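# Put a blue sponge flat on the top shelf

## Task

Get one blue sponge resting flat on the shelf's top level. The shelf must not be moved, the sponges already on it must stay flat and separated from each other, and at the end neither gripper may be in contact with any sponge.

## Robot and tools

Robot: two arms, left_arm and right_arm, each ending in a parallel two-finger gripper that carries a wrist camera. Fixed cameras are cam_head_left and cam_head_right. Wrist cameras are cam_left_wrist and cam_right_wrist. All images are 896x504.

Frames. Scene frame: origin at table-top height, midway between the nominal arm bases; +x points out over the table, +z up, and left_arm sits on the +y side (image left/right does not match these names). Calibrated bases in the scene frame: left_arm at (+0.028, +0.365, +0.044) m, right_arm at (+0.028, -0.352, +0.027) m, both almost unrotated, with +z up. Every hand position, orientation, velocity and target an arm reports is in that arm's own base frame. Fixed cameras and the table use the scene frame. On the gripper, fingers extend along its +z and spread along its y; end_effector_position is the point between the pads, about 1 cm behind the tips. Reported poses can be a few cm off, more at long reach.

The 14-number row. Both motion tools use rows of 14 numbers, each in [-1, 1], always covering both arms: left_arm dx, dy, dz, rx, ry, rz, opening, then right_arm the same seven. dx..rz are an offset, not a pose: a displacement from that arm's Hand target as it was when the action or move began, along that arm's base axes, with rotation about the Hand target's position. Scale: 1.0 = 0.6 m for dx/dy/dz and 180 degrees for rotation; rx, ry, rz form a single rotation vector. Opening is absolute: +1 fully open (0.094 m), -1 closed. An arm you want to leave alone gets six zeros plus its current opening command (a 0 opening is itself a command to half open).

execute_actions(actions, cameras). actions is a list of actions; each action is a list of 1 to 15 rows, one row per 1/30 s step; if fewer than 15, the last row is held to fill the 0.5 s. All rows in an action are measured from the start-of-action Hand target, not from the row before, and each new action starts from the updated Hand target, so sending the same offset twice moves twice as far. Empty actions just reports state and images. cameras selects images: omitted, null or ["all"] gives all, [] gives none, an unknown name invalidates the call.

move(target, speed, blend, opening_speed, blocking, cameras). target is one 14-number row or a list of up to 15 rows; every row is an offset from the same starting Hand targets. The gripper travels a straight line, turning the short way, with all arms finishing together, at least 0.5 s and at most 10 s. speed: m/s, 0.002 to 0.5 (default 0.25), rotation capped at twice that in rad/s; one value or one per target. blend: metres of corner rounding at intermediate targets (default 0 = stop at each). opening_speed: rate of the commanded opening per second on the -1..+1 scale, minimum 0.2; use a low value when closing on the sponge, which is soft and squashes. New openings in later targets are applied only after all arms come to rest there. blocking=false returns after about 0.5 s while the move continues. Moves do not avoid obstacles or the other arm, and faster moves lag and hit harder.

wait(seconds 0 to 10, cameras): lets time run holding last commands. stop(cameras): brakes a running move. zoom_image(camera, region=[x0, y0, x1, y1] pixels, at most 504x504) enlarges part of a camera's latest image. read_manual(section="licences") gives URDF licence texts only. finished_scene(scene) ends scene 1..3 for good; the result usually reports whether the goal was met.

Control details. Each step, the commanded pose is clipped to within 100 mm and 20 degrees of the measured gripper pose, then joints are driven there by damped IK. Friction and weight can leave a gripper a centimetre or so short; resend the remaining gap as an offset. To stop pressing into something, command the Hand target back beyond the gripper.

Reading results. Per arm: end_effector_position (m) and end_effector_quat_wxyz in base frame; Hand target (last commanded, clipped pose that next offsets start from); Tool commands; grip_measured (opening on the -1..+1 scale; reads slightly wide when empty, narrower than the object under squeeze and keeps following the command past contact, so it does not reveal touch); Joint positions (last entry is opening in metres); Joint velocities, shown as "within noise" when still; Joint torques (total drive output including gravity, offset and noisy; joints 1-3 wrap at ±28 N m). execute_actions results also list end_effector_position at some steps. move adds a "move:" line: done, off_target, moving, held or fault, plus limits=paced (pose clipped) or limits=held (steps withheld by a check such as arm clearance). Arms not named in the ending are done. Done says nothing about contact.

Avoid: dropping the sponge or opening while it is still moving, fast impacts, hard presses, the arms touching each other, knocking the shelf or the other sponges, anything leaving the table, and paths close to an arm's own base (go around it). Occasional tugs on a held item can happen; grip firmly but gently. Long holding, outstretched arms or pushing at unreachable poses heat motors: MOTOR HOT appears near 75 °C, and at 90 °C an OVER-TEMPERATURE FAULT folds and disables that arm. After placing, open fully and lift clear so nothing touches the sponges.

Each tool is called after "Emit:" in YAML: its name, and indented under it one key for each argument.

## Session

Emit:
execute_actions:
  actions: []

Scene clock: 0.00 s.
left_arm: end_effector_position=(+0.4062, +0.0450, +0.1053) grip_measured=+1.000 end_effector_quat_wxyz=(+0.570, -0.097, +0.805, +0.133) | right_arm: end_effector_position=(+0.4027, -0.0245, +0.1138) grip_measured=+1.000 end_effector_quat_wxyz=(+0.606, +0.063, +0.791, -0.059)
Joint positions: left_arm=[-0.056 1.587 0.449 0.792 -0.383 -0.025 0.094] | right_arm=[0.02 1.559 0.378 0.914 0.19 0.035 0.094]
Joint velocities: within noise
Joint torques (N m): no reading
Motor temperatures (°C): left_arm=[26 27 28 25 24 27 28] | right_arm=[27 29 26 27 27 28 28]
Heat: left arm: 28 °C; right arm: 29 °C.
Hand target: left_arm +0.4116, +0.0458, +0.1221; +0.590, -0.105, +0.790, +0.131 | right_arm +0.4073, -0.0259, +0.1300; +0.624, +0.070, +0.776, -0.058
Tool commands: left_gripper/opening=+1.0 right_gripper/opening=+1.0

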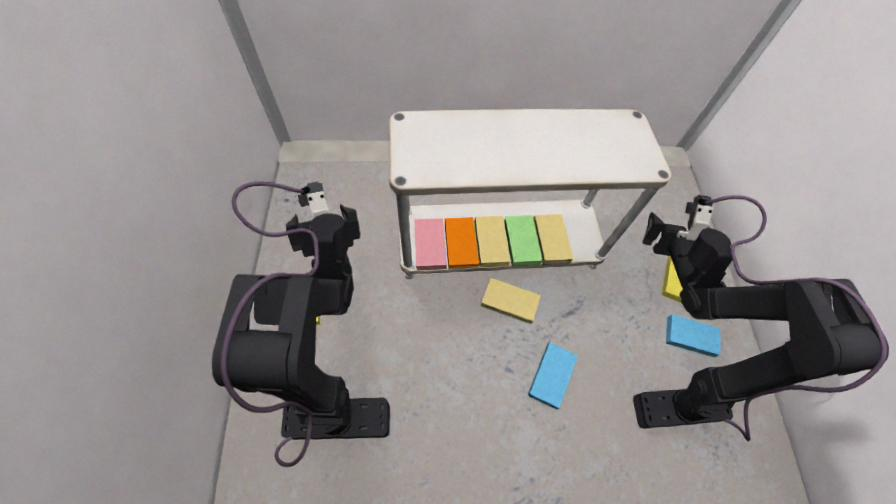

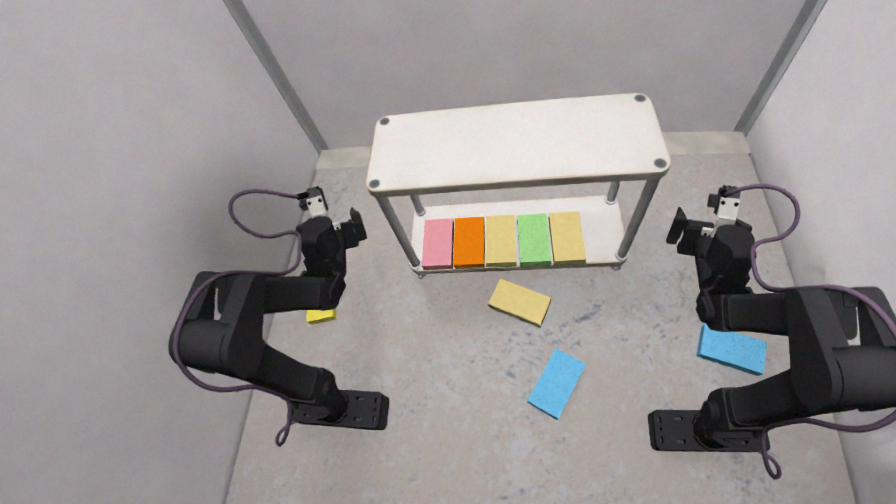

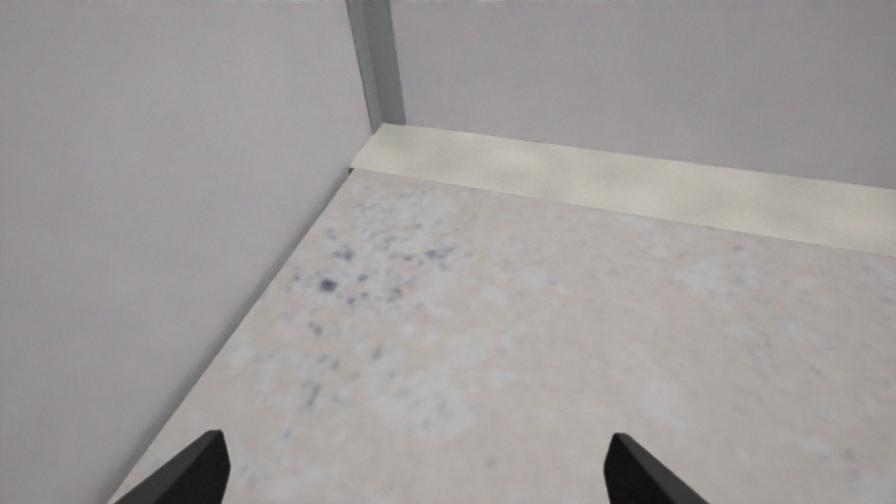

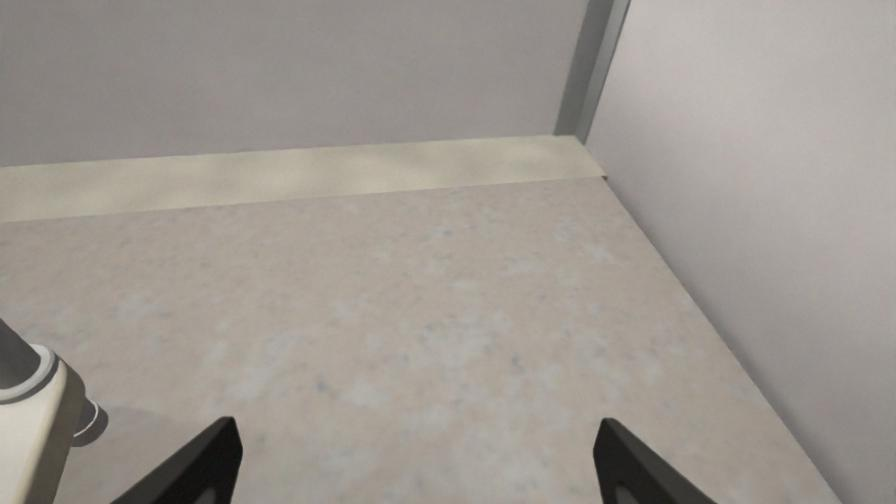

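Emit:
move:
  target: [-0.65,-0.75,0.02,-0.007,0.198,-0.254,1,0,0,0,0,0,0,1]
  cameras: ["cam_head_left","cam_left_wrist"]

Scene clock: 4.50 s.
left_arm: end_effector_position=(+0.0212, -0.3954, +0.1211) grip_measured=+1.000 end_effector_quat_wxyz=(+0.328, +0.255, +0.906, -0.075) | right_arm: end_effector_position=(+0.4027, -0.0245, +0.1138) grip_measured=+1.000 end_effector_quat_wxyz=(+0.606, +0.063, +0.791, -0.059)
Joint positions: left_arm=[-1.798 1.828 1.403 -0.929 -0.658 -1.176 0.094] | right_arm=[0.02 1.559 0.378 0.914 0.19 0.035 0.094]
Joint velocities: within noise
Joint torques (N m): left_arm=[0.03 -5.91 8.91 0.37 -0.32 -0.09] | right_arm=[-0.1 -5.93 5.15 2.2 -0.01 0]
Motor temperatures (°C): left_arm=[26 27 28 25 24 27 28] | right_arm=[27 29 27 28 27 28 28]
Heat: left arm: 28 °C; right arm: 29 °C.
Hand target: left_arm +0.0216, -0.4042, +0.1341; +0.329, +0.243, +0.908, -0.088 | right_arm +0.4073, -0.0259, +0.1300; +0.624, +0.070, +0.776, -0.058
Off the commanded pose: left_arm 0.016 m, 2 deg | right_arm 0.017 m, 3 deg.
move: off_target (left_arm, right_arm)
Images, in order (width x height): cam_head_left 896x504, cam_left_wrist 896x504.

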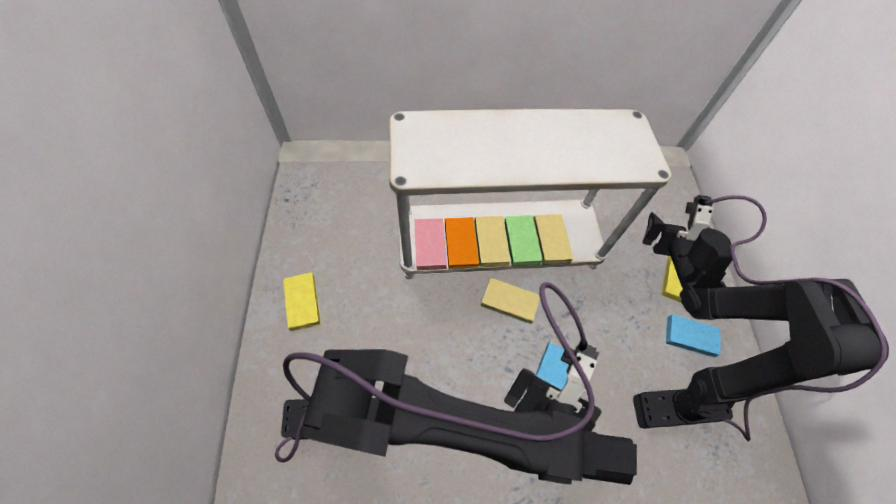

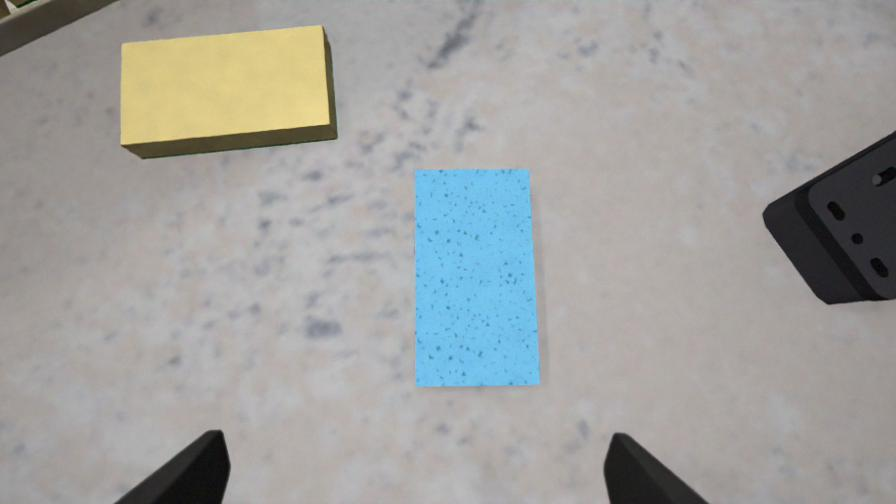

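Emit:
move:
  target: [0.072,-0.093,-0.168,0,0,0.017,1,0,0,0,0,0,0,1]
  speed: 0.2
  cameras: ["cam_left_wrist"]

Scene clock: 6.57 s.
left_arm: end_effector_position=(+0.0680, -0.4373, +0.0182) grip_measured=+1.000 end_effector_quat_wxyz=(+0.325, +0.230, +0.917, -0.042) | right_arm: end_effector_position=(+0.4027, -0.0245, +0.1138) grip_measured=+1.000 end_effector_quat_wxyz=(+0.606, +0.063, +0.791, -0.059)
Joint positions: left_arm=[-1.66 2.127 1.409 -0.634 -0.636 -1.097 0.094] | right_arm=[0.02 1.559 0.378 0.914 0.19 0.035 0.094]
Joint velocities: within noise
Joint torques (N m): left_arm=[0.17 -8.06 8.12 0.84 -0.32 0.05] | right_arm=[-0.09 -5.93 5.15 2.2 -0.01 0]
Motor temperatures (°C): left_arm=[26 27 29 25 25 27 28] | right_arm=[27 29 27 29 27 28 28]
Heat: left arm: 29 °C; right arm: 29 °C.
Hand target: left_arm +0.0648, -0.4600, +0.0333; +0.331, +0.218, +0.914, -0.079 | right_arm +0.4073, -0.0259, +0.1300; +0.624, +0.070, +0.776, -0.058
Off the commanded pose: left_arm 0.027 m, 5 deg | right_arm 0.017 m, 3 deg.
move: off_target (left_arm, right_arm)
Images, in order (width x height): cam_left_wrist 896x504.

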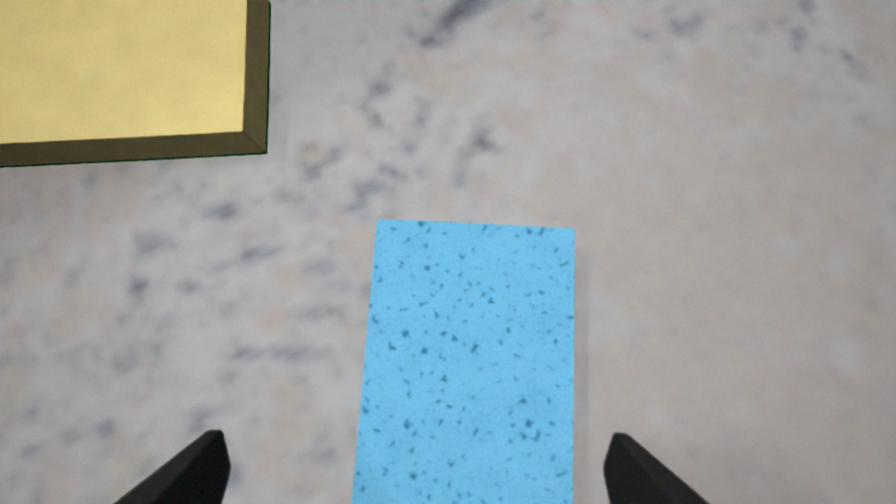

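Emit:
move:
  target:
    - [-0.003,-0.014,-0.01,0,0,0,1,0,0,0,0,0,0,1]
    - [-0.002,-0.009,-0.085,0,0,0,1,0,0,0,0,0,0,1]
  speed: 0.1
  cameras: ["cam_left_wrist"]

Scene clock: 9.53 s.
left_arm: end_effector_position=(+0.0657, -0.4632, -0.0134) grip_measured=+1.000 end_effector_quat_wxyz=(+0.329, +0.219, +0.916, -0.072) | right_arm: end_effector_position=(+0.4027, -0.0245, +0.1138) grip_measured=+1.000 end_effector_quat_wxyz=(+0.606, +0.063, +0.791, -0.059)
Joint positions: left_arm=[-1.66 2.236 1.433 -0.487 -0.636 -1.097 0.094] | right_arm=[0.02 1.559 0.378 0.914 0.19 0.035 0.094]
Joint velocities: within noise
Joint torques (N m): left_arm=[0.12 -8.18 3.49 0.99 -0.32 0] | right_arm=[-0.09 -5.91 5.15 2.2 -0.01 0]
Motor temperatures (°C): left_arm=[26 28 29 26 25 27 28] | right_arm=[27 30 27 30 27 28 28]
Heat: left arm: 29 °C; right arm: 30 °C.
Hand target: left_arm +0.0636, -0.4654, -0.0177; +0.331, +0.218, +0.914, -0.079 | right_arm +0.4073, -0.0259, +0.1300; +0.624, +0.070, +0.776, -0.058
Off the commanded pose: left_arm 0.005 m, 1 deg | right_arm 0.017 m, 3 deg.
move: off_target (right_arm)
Images, in order (width x height): cam_left_wrist 896x504.

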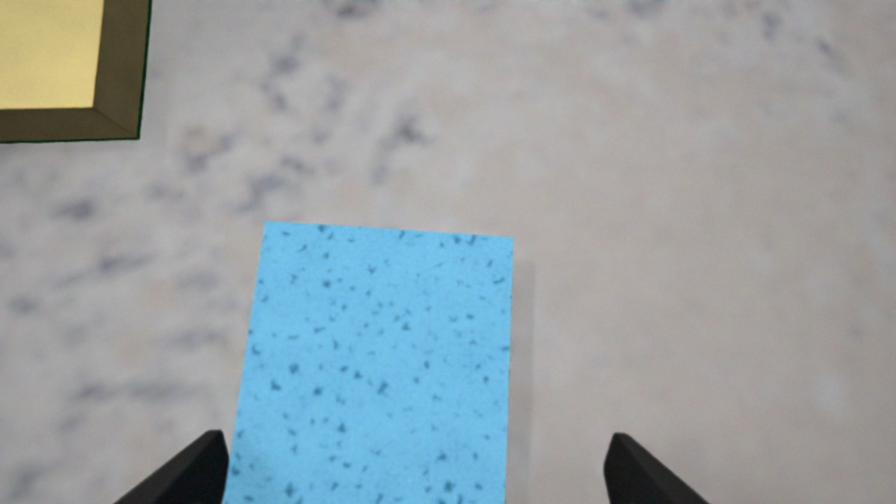

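Emit:
move:
  target: [0.011,0.024,0,0,0,-0.017,1,0,0,0,0,0,0,1]
  speed: 0.1
  cameras: ["cam_left_wrist"]

Scene clock: 11.03 s.
left_arm: end_effector_position=(+0.0668, -0.4510, -0.0292) grip_measured=+1.000 end_effector_quat_wxyz=(+0.332, +0.242, +0.908, -0.077) | right_arm: end_effector_position=(+0.4027, -0.0245, +0.1138) grip_measured=+1.000 end_effector_quat_wxyz=(+0.606, +0.063, +0.791, -0.059)
Joint positions: left_arm=[-1.659 2.215 1.311 -0.352 -0.631 -1.035 0.094] | right_arm=[0.02 1.559 0.378 0.914 0.19 0.035 0.094]
Joint velocities: within noise
Joint torques (N m): left_arm=[0.51 -11.22 2.7 0.79 -0.13 0.16] | right_arm=[-0.09 -5.93 5.16 2.2 -0.01 0]
Motor temperatures (°C): left_arm=[26 28 29 26 25 27 28] | right_arm=[27 30 27 30 27 28 28]
Heat: left arm: 29 °C; right arm: 30 °C.
Hand target: left_arm +0.0702, -0.4510, -0.0177; +0.329, +0.243, +0.908, -0.088 | right_arm +0.4073, -0.0259, +0.1300; +0.624, +0.070, +0.776, -0.058
Off the commanded pose: left_arm 0.012 m, 1 deg | right_arm 0.017 m, 3 deg.
move: off_target (left_arm, right_arm)
Images, in order (width x height): cam_left_wrist 896x504.

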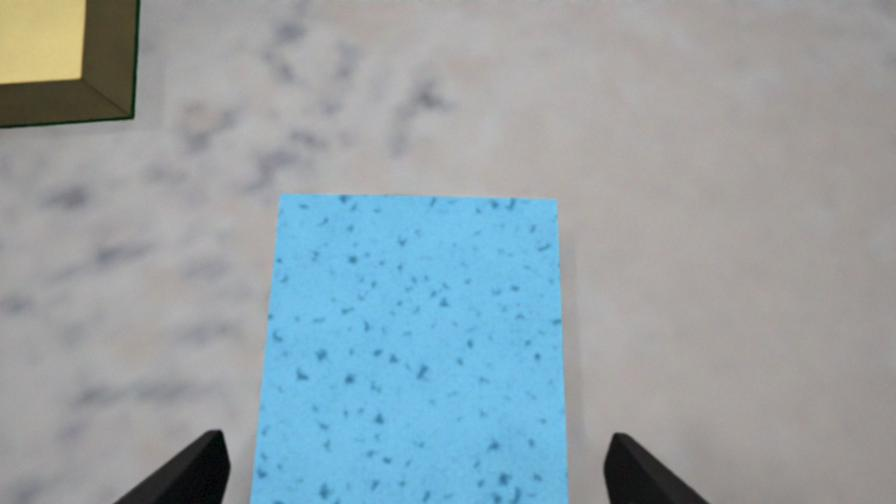

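Emit:
move:
  target: [0,0,0,0,0,0,0.22,0,0,0,0,0,0,1]
  opening_speed: 0.5
  cameras: ["cam_left_wrist"]

Scene clock: 13.20 s.
left_arm: end_effector_position=(+0.0651, -0.4527, -0.0298) grip_measured=+0.354 end_effector_quat_wxyz=(+0.328, +0.245, +0.909, -0.081) | right_arm: end_effector_position=(+0.4027, -0.0245, +0.1138) grip_measured=+1.000 end_effector_quat_wxyz=(+0.606, +0.063, +0.791, -0.059)
Joint positions: left_arm=[-1.659 2.215 1.311 -0.344 -0.621 -1.027 0.064] | right_arm=[0.02 1.559 0.378 0.914 0.19 0.035 0.094]
Joint velocities: within noise
Joint torques (N m): left_arm=[0.53 -11.17 2.71 0.72 -0.24 0.07] | right_arm=[-0.1 -5.93 5.16 2.2 -0.01 0]
Motor temperatures (°C): left_arm=[26 29 29 26 25 27 28] | right_arm=[27 30 27 30 27 28 28]
Heat: left arm: 29 °C; right arm: 30 °C.
Hand target: left_arm +0.0702, -0.4510, -0.0177; +0.329, +0.243, +0.908, -0.088 | right_arm +0.4073, -0.0259, +0.1300; +0.624, +0.070, +0.776, -0.058
Off the commanded pose: left_arm 0.013 m, 1 deg | right_arm 0.017 m, 3 deg.
move: off_target (left_arm, right_arm)
Images, in order (width x height): cam_left_wrist 896x504.

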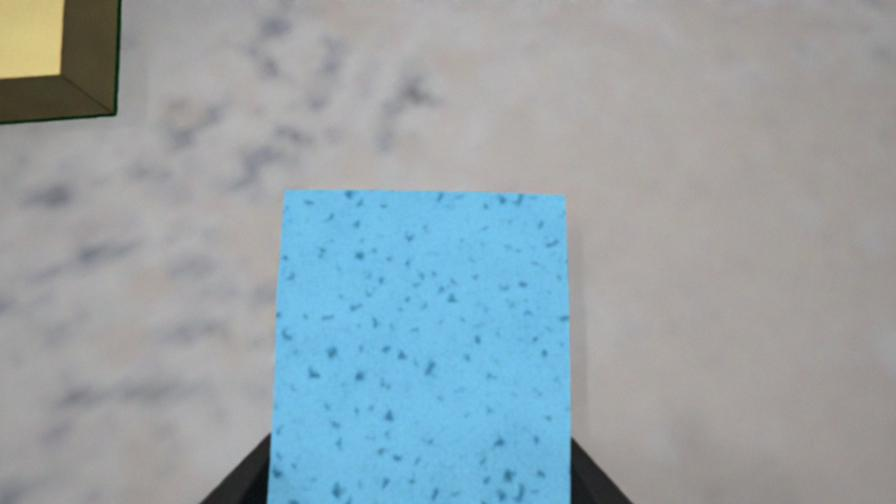

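Emit:
move:
  target:
    - [0.1,0.085,0.28,0,0,-0.02,0.22,0,0,0,0,0,0,1]
    - [0.26,0.342,0.645,0,0,-0.06,0.22,0,0,0,0,0,0,1]
    - [0.565,0.377,0.65,0,0,-0.09,0.22,0,0,0,0,0,0,1]
  speed: [0.2,0.2,0.15]
  blend: 0.03

Scene clock: 18.27 s.
left_arm: end_effector_position=(+0.4185, -0.2213, +0.3623) grip_measured=+0.352 end_effector_quat_wxyz=(+0.345, +0.349, +0.862, -0.127) | right_arm: end_effector_position=(+0.4027, -0.0245, +0.1138) grip_measured=+1.000 end_effector_quat_wxyz=(+0.606, +0.063, +0.791, -0.059)
Joint positions: left_arm=[-0.404 2.127 2.817 -1.536 0.226 0.279 0.064] | right_arm=[0.02 1.559 0.378 0.914 0.19 0.035 0.094]
Joint velocities: within noise
Joint torques (N m): left_arm=[0.06 -7.1 6.67 1.01 0.3 0.04] | right_arm=[-0.1 -5.91 5.15 2.2 -0.01 0]
Motor temperatures (°C): left_arm=[26 29 29 26 25 27 28] | right_arm=[27 30 27 31 27 28 28]
Heat: left arm: 29 °C; right arm: 31 °C.
Hand target: left_arm +0.4092, -0.2248, +0.3723; +0.313, +0.368, +0.865, -0.134 | right_arm +0.4073, -0.0259, +0.1300; +0.624, +0.070, +0.776, -0.058
Off the commanded pose: left_arm 0.014 m, 4 deg | right_arm 0.017 m, 3 deg.
joint sent to its limit (left arm) — joint 4 (wrist pitch), lower limit. The joint targets are off in position and orientation.
move: off_target (left_arm, right_arm)

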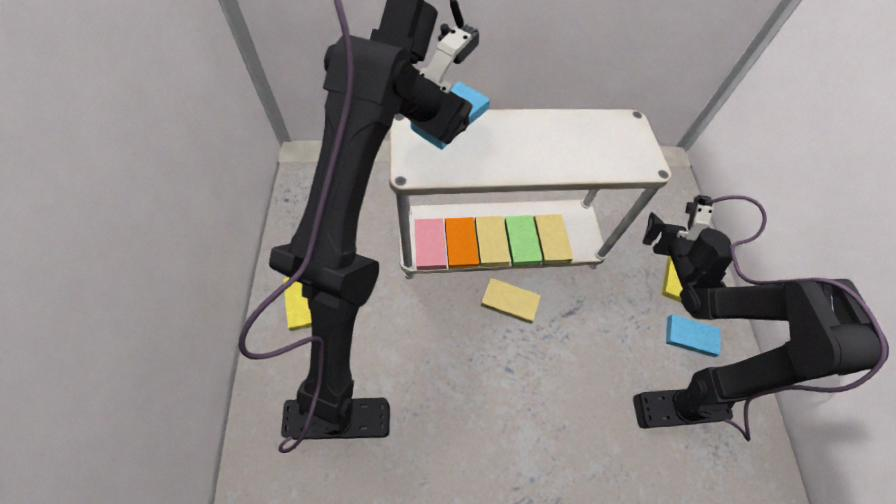

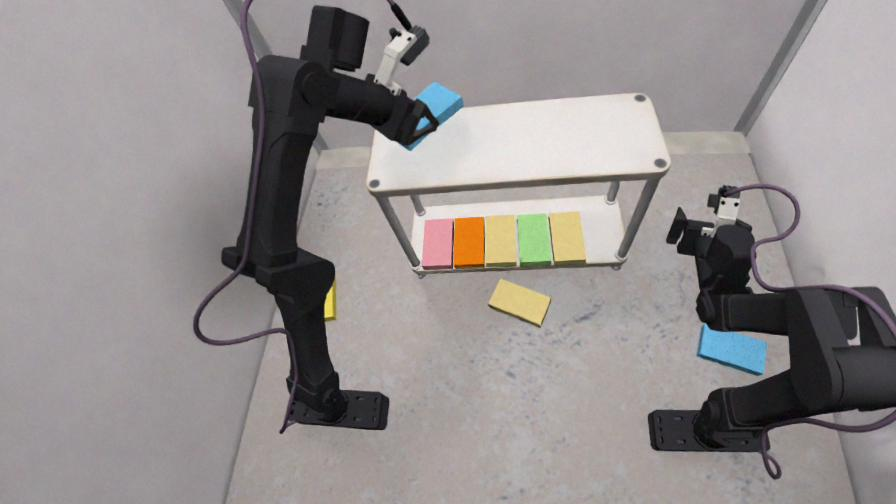

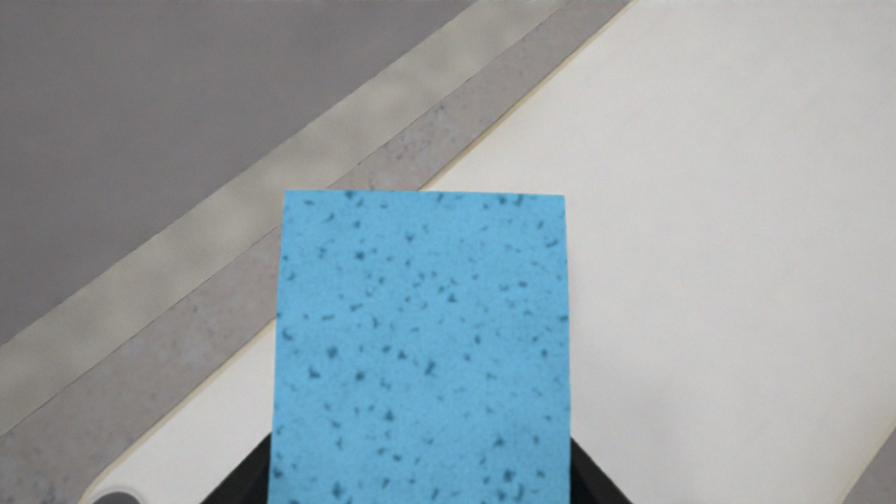

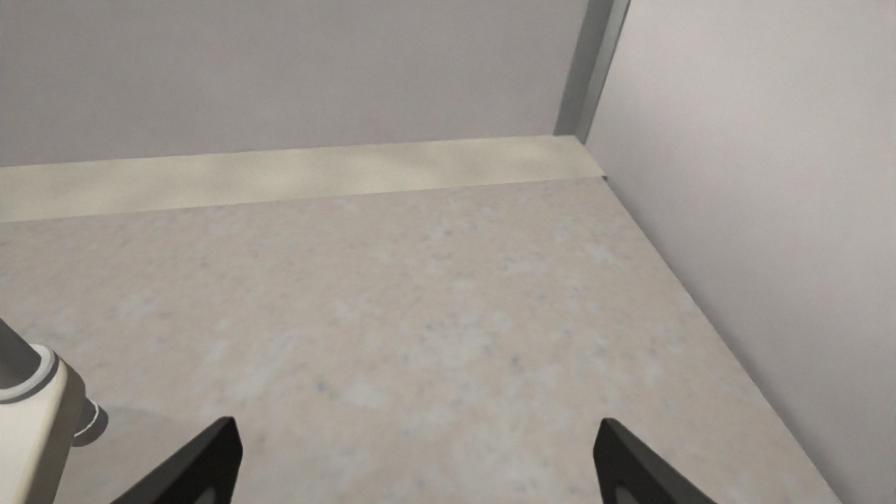

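Emit:
move:
  target:
    - [-0.024,-0.017,-0.02,0.006,0.006,0,0.22,0,0,0,0,0,0,1]
    - [-0.024,-0.017,-0.077,0.006,0.006,0,0.22,0,0,0,0,0,0,1]
  speed: [0.1,0.06]
  cameras: ["cam_left_wrist"]

Emit:
zoom_image:
  camera: "cam_left_wrist"
  region: [440, 150, 894, 504]

Scene clock: 20.53 s.
left_arm: end_effector_position=(+0.4035, -0.2367, +0.3261) grip_measured=+0.352 end_effector_quat_wxyz=(+0.308, +0.371, +0.867, -0.129) | right_arm: end_effector_position=(+0.4027, -0.0245, +0.1138) grip_measured=+1.000 end_effector_quat_wxyz=(+0.606, +0.063, +0.791, -0.059)
Joint positions: left_arm=[-0.45 1.968 2.406 -1.358 0.218 0.285 0.064] | right_arm=[0.02 1.559 0.378 0.914 0.19 0.035 0.094]
Joint velocities: within noise
Joint torques (N m): left_arm=[-0.38 -8.47 2.41 1.08 0.01 -0.05] | right_arm=[-0.1 -5.91 5.16 2.2 -0.01 0]
Motor temperatures (°C): left_arm=[26 29 29 26 25 27 28] | right_arm=[27 30 27 32 27 28 28]
Heat: left arm: 29 °C; right arm: 32 °C.
Hand target: left_arm +0.3948, -0.2350, +0.3261; +0.302, +0.370, +0.869, -0.129 | right_arm +0.4073, -0.0259, +0.1300; +0.624, +0.070, +0.776, -0.058
Off the commanded pose: left_arm 0.009 m, 1 deg | right_arm 0.017 m, 3 deg.
move: off_target (right_arm)
Images, in order (width x height): cam_left_wrist 896x504.

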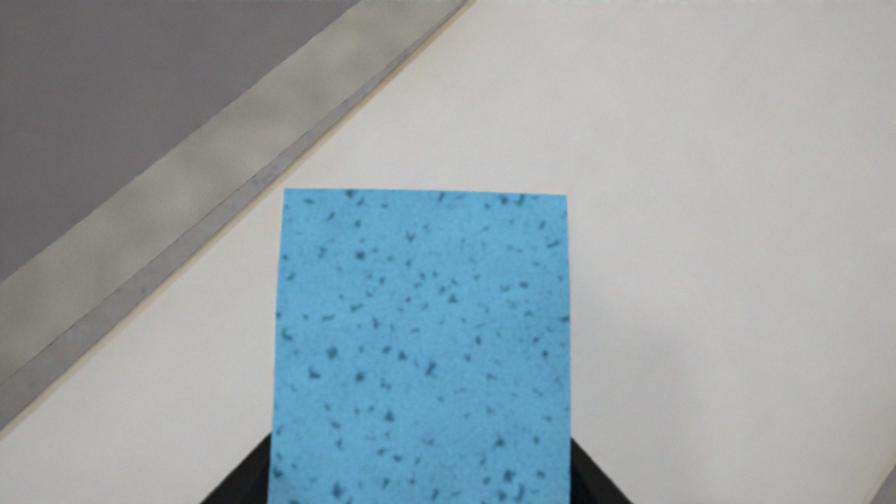

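Scaled by 1.110 from the camera's 896x504 image, which has a finer 1280x720 frame.

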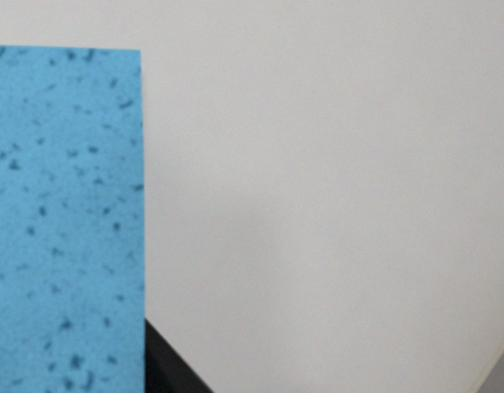

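Emit:
move:
  target: [0,0,-0.01,0,0,0,0.22,0,0,0,0,0,0,1]
  speed: 0.05
  cameras: ["cam_head_right"]

Emit:
zoom_image:
  camera: "cam_head_right"
  region: [340, 30, 540, 210]

Scene clock: 21.70 s.
left_arm: end_effector_position=(+0.4036, -0.2368, +0.3266) grip_measured=+0.352 end_effector_quat_wxyz=(+0.318, +0.371, +0.863, -0.130) | right_arm: end_effector_position=(+0.4027, -0.0245, +0.1138) grip_measured=+1.000 end_effector_quat_wxyz=(+0.606, +0.063, +0.791, -0.059)
Joint positions: left_arm=[-0.45 1.934 2.343 -1.309 0.218 0.285 0.064] | right_arm=[0.02 1.559 0.378 0.914 0.19 0.035 0.094]
Joint velocities: within noise
Joint torques (N m): left_arm=[-0.42 -7.8 2.4 1.04 0.01 -0.06] | right_arm=[-0.1 -5.93 5.16 2.2 -0.01 0]
Motor temperatures (°C): left_arm=[26 29 29 26 25 27 28] | right_arm=[27 30 27 32 27 28 28]
Heat: left arm: 29 °C; right arm: 32 °C.
Hand target: left_arm +0.3948, -0.2350, +0.3201; +0.302, +0.370, +0.869, -0.129 | right_arm +0.4073, -0.0259, +0.1300; +0.624, +0.070, +0.776, -0.058
Off the commanded pose: left_arm 0.011 m, 2 deg | right_arm 0.017 m, 3 deg.
move: off_target (left_arm, right_arm)
Images, in order (width x height): cam_head_right 896x504.

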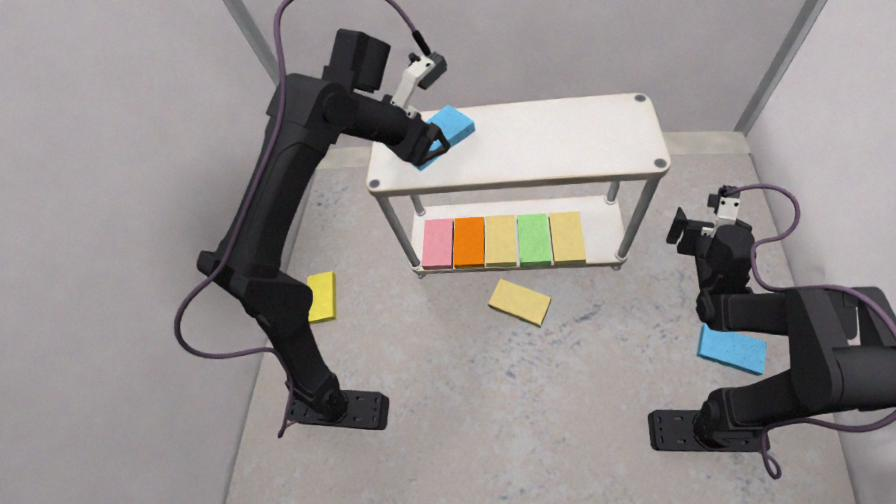

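Scaled by 2.520 from the camera's 896x504 image, which has a finer 1280x720 frame.

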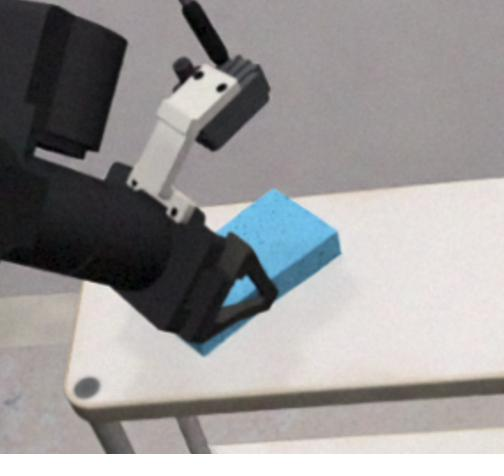

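Contact confirmed. Unload, release, withdraw.

Emit:
move:
  target: [0.006,0,0.015,0,0,0,0.22,0,0,0,0,0,0,1]
  speed: 0.05
  cameras: []

Emit:
move:
  target: [0,0,0,0,0,0,0.8,0,0,0,0,0,0,1]
  opening_speed: 0.6
  cameras: ["cam_left_wrist"]

Scene clock: 22.97 s.
left_arm: end_effector_position=(+0.4036, -0.2368, +0.3273) grip_measured=+0.352 end_effector_quat_wxyz=(+0.313, +0.371, +0.865, -0.129) | right_arm: end_effector_position=(+0.4027, -0.0245, +0.1138) grip_measured=+1.000 end_effector_quat_wxyz=(+0.606, +0.063, +0.791, -0.059)
Joint positions: left_arm=[-0.45 1.957 2.389 -1.343 0.218 0.285 0.064] | right_arm=[0.02 1.559 0.378 0.914 0.19 0.035 0.094]
Joint velocities: within noise
Joint torques (N m): left_arm=[-0.03 -5.9 7.53 0.76 0.03 -0.02] | right_arm=[-0.1 -5.91 5.16 2.2 -0.01 0]
Motor temperatures (°C): left_arm=[26 29 29 26 25 27 28] | right_arm=[27 30 27 32 27 28 28]
Heat: left arm: 29 °C; right arm: 32 °C.
Hand target: left_arm +0.3984, -0.2350, +0.3291; +0.302, +0.370, +0.869, -0.129 | right_arm +0.4073, -0.0259, +0.1300; +0.624, +0.070, +0.776, -0.058
Off the commanded pose: left_arm 0.006 m, 1 deg | right_arm 0.017 m, 3 deg.
move: off_target (right_arm)
No camera images: "cameras" was empty.

Scene clock: 24.43 s.
left_arm: end_effector_position=(+0.4026, -0.2363, +0.3255) grip_measured=+0.797 end_effector_quat_wxyz=(+0.308, +0.370, +0.867, -0.129) | right_arm: end_effector_position=(+0.4027, -0.0245, +0.1138) grip_measured=+1.000 end_effector_quat_wxyz=(+0.606, +0.063, +0.791, -0.059)
Joint positions: left_arm=[-0.45 1.958 2.389 -1.351 0.218 0.283 0.084] | right_arm=[0.02 1.559 0.378 0.914 0.19 0.035 0.094]
Joint velocities: within noise
Joint torques (N m): left_arm=[-0.05 -5.96 7.66 0.82 0.05 -0.01] | right_arm=[-0.1 -5.93 5.16 2.2 -0.01 0]
Motor temperatures (°C): left_arm=[26 29 30 26 25 27 28] | right_arm=[27 30 27 32 27 28 28]
Heat: left arm: 30 °C; right arm: 32 °C.
Hand target: left_arm +0.3984, -0.2350, +0.3291; +0.302, +0.370, +0.869, -0.129 | right_arm +0.4073, -0.0259, +0.1300; +0.624, +0.070, +0.776, -0.058
Off the commanded pose: left_arm 0.006 m, 1 deg | right_arm 0.017 m, 3 deg.
move: off_target (right_arm)
Images, in order (width x height): cam_left_wrist 896x504.

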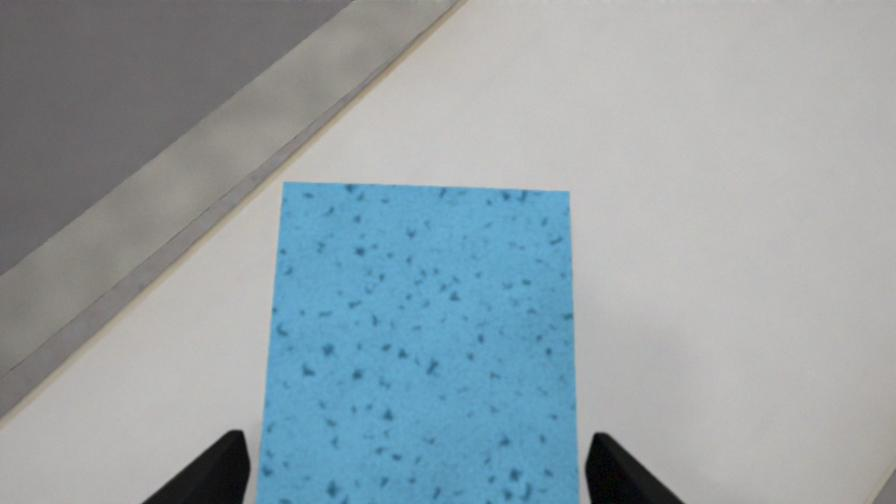

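Emit:
move:
  target:
    - [-0.09,0.09,0.14,0,0,0,0.8,0,0,0,0,0,0,1]
    - [-0.26,0.22,0.14,0,0,0,0.8,0,0,0,0,0,0,1]
  speed: [0.12,0.25]
  blend: 0.02
  cameras: ["cam_head_left","cam_head_right"]

Emit:
zoom_image:
  camera: "cam_head_right"
  region: [340, 30, 640, 290]

Scene clock: 27.07 s.
left_arm: end_effector_position=(+0.2485, -0.1001, +0.4167) grip_measured=+0.797 end_effector_quat_wxyz=(+0.394, +0.342, +0.847, -0.103) | right_arm: end_effector_position=(+0.4027, -0.0245, +0.1138) grip_measured=+1.000 end_effector_quat_wxyz=(+0.606, +0.063, +0.791, -0.059)
Joint positions: left_arm=[-0.153 1.328 2.079 -1.546 0.356 0.469 0.084] | right_arm=[0.02 1.559 0.378 0.914 0.19 0.035 0.094]
Joint velocities: within noise
Joint torques (N m): left_arm=[0.44 -1.03 2.51 1.13 0.37 0.03] | right_arm=[-0.09 -5.91 5.16 2.2 -0.01 0]
Motor temperatures (°C): left_arm=[26 29 30 26 25 27 28] | right_arm=[27 30 27 33 27 28 28]
Heat: left arm: 30 °C; right arm: 33 °C.
Hand target: left_arm +0.2424, -0.1030, +0.4131; +0.302, +0.370, +0.869, -0.129 | right_arm +0.4073, -0.0259, +0.1300; +0.624, +0.070, +0.776, -0.058
Off the commanded pose: left_arm 0.008 m, 12 deg | right_arm 0.017 m, 3 deg.
joint sent to its limit (left arm) — joint 4 (wrist pitch), lower limit. The joint targets are off in position and orientation.
move: off_target (left_arm, right_arm)
Images, in order (width x height): cam_head_left 896x504, cam_head_right 896x504.

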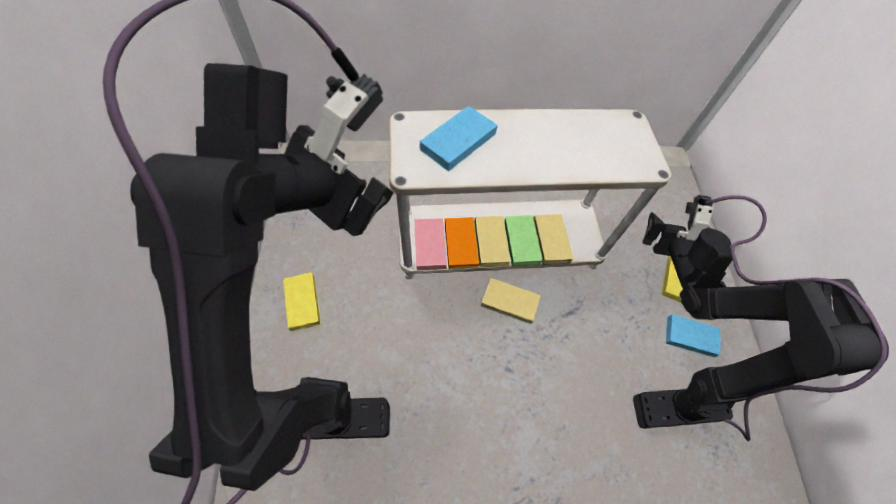

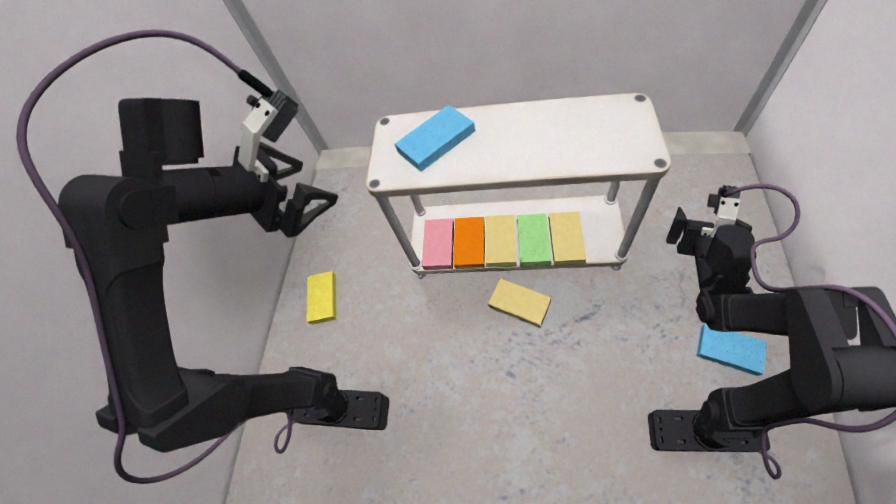

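Scaled by 1.680 from the camera's 896x504 image, which has a finer 1280x720 frame.

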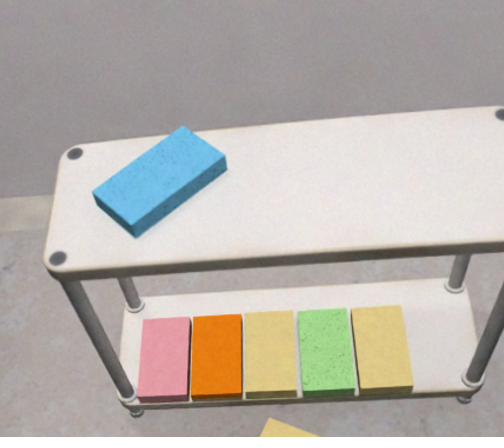

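Emit:
finished_scene:
  scene: 3
  done: true

The scene is finished: the task was done.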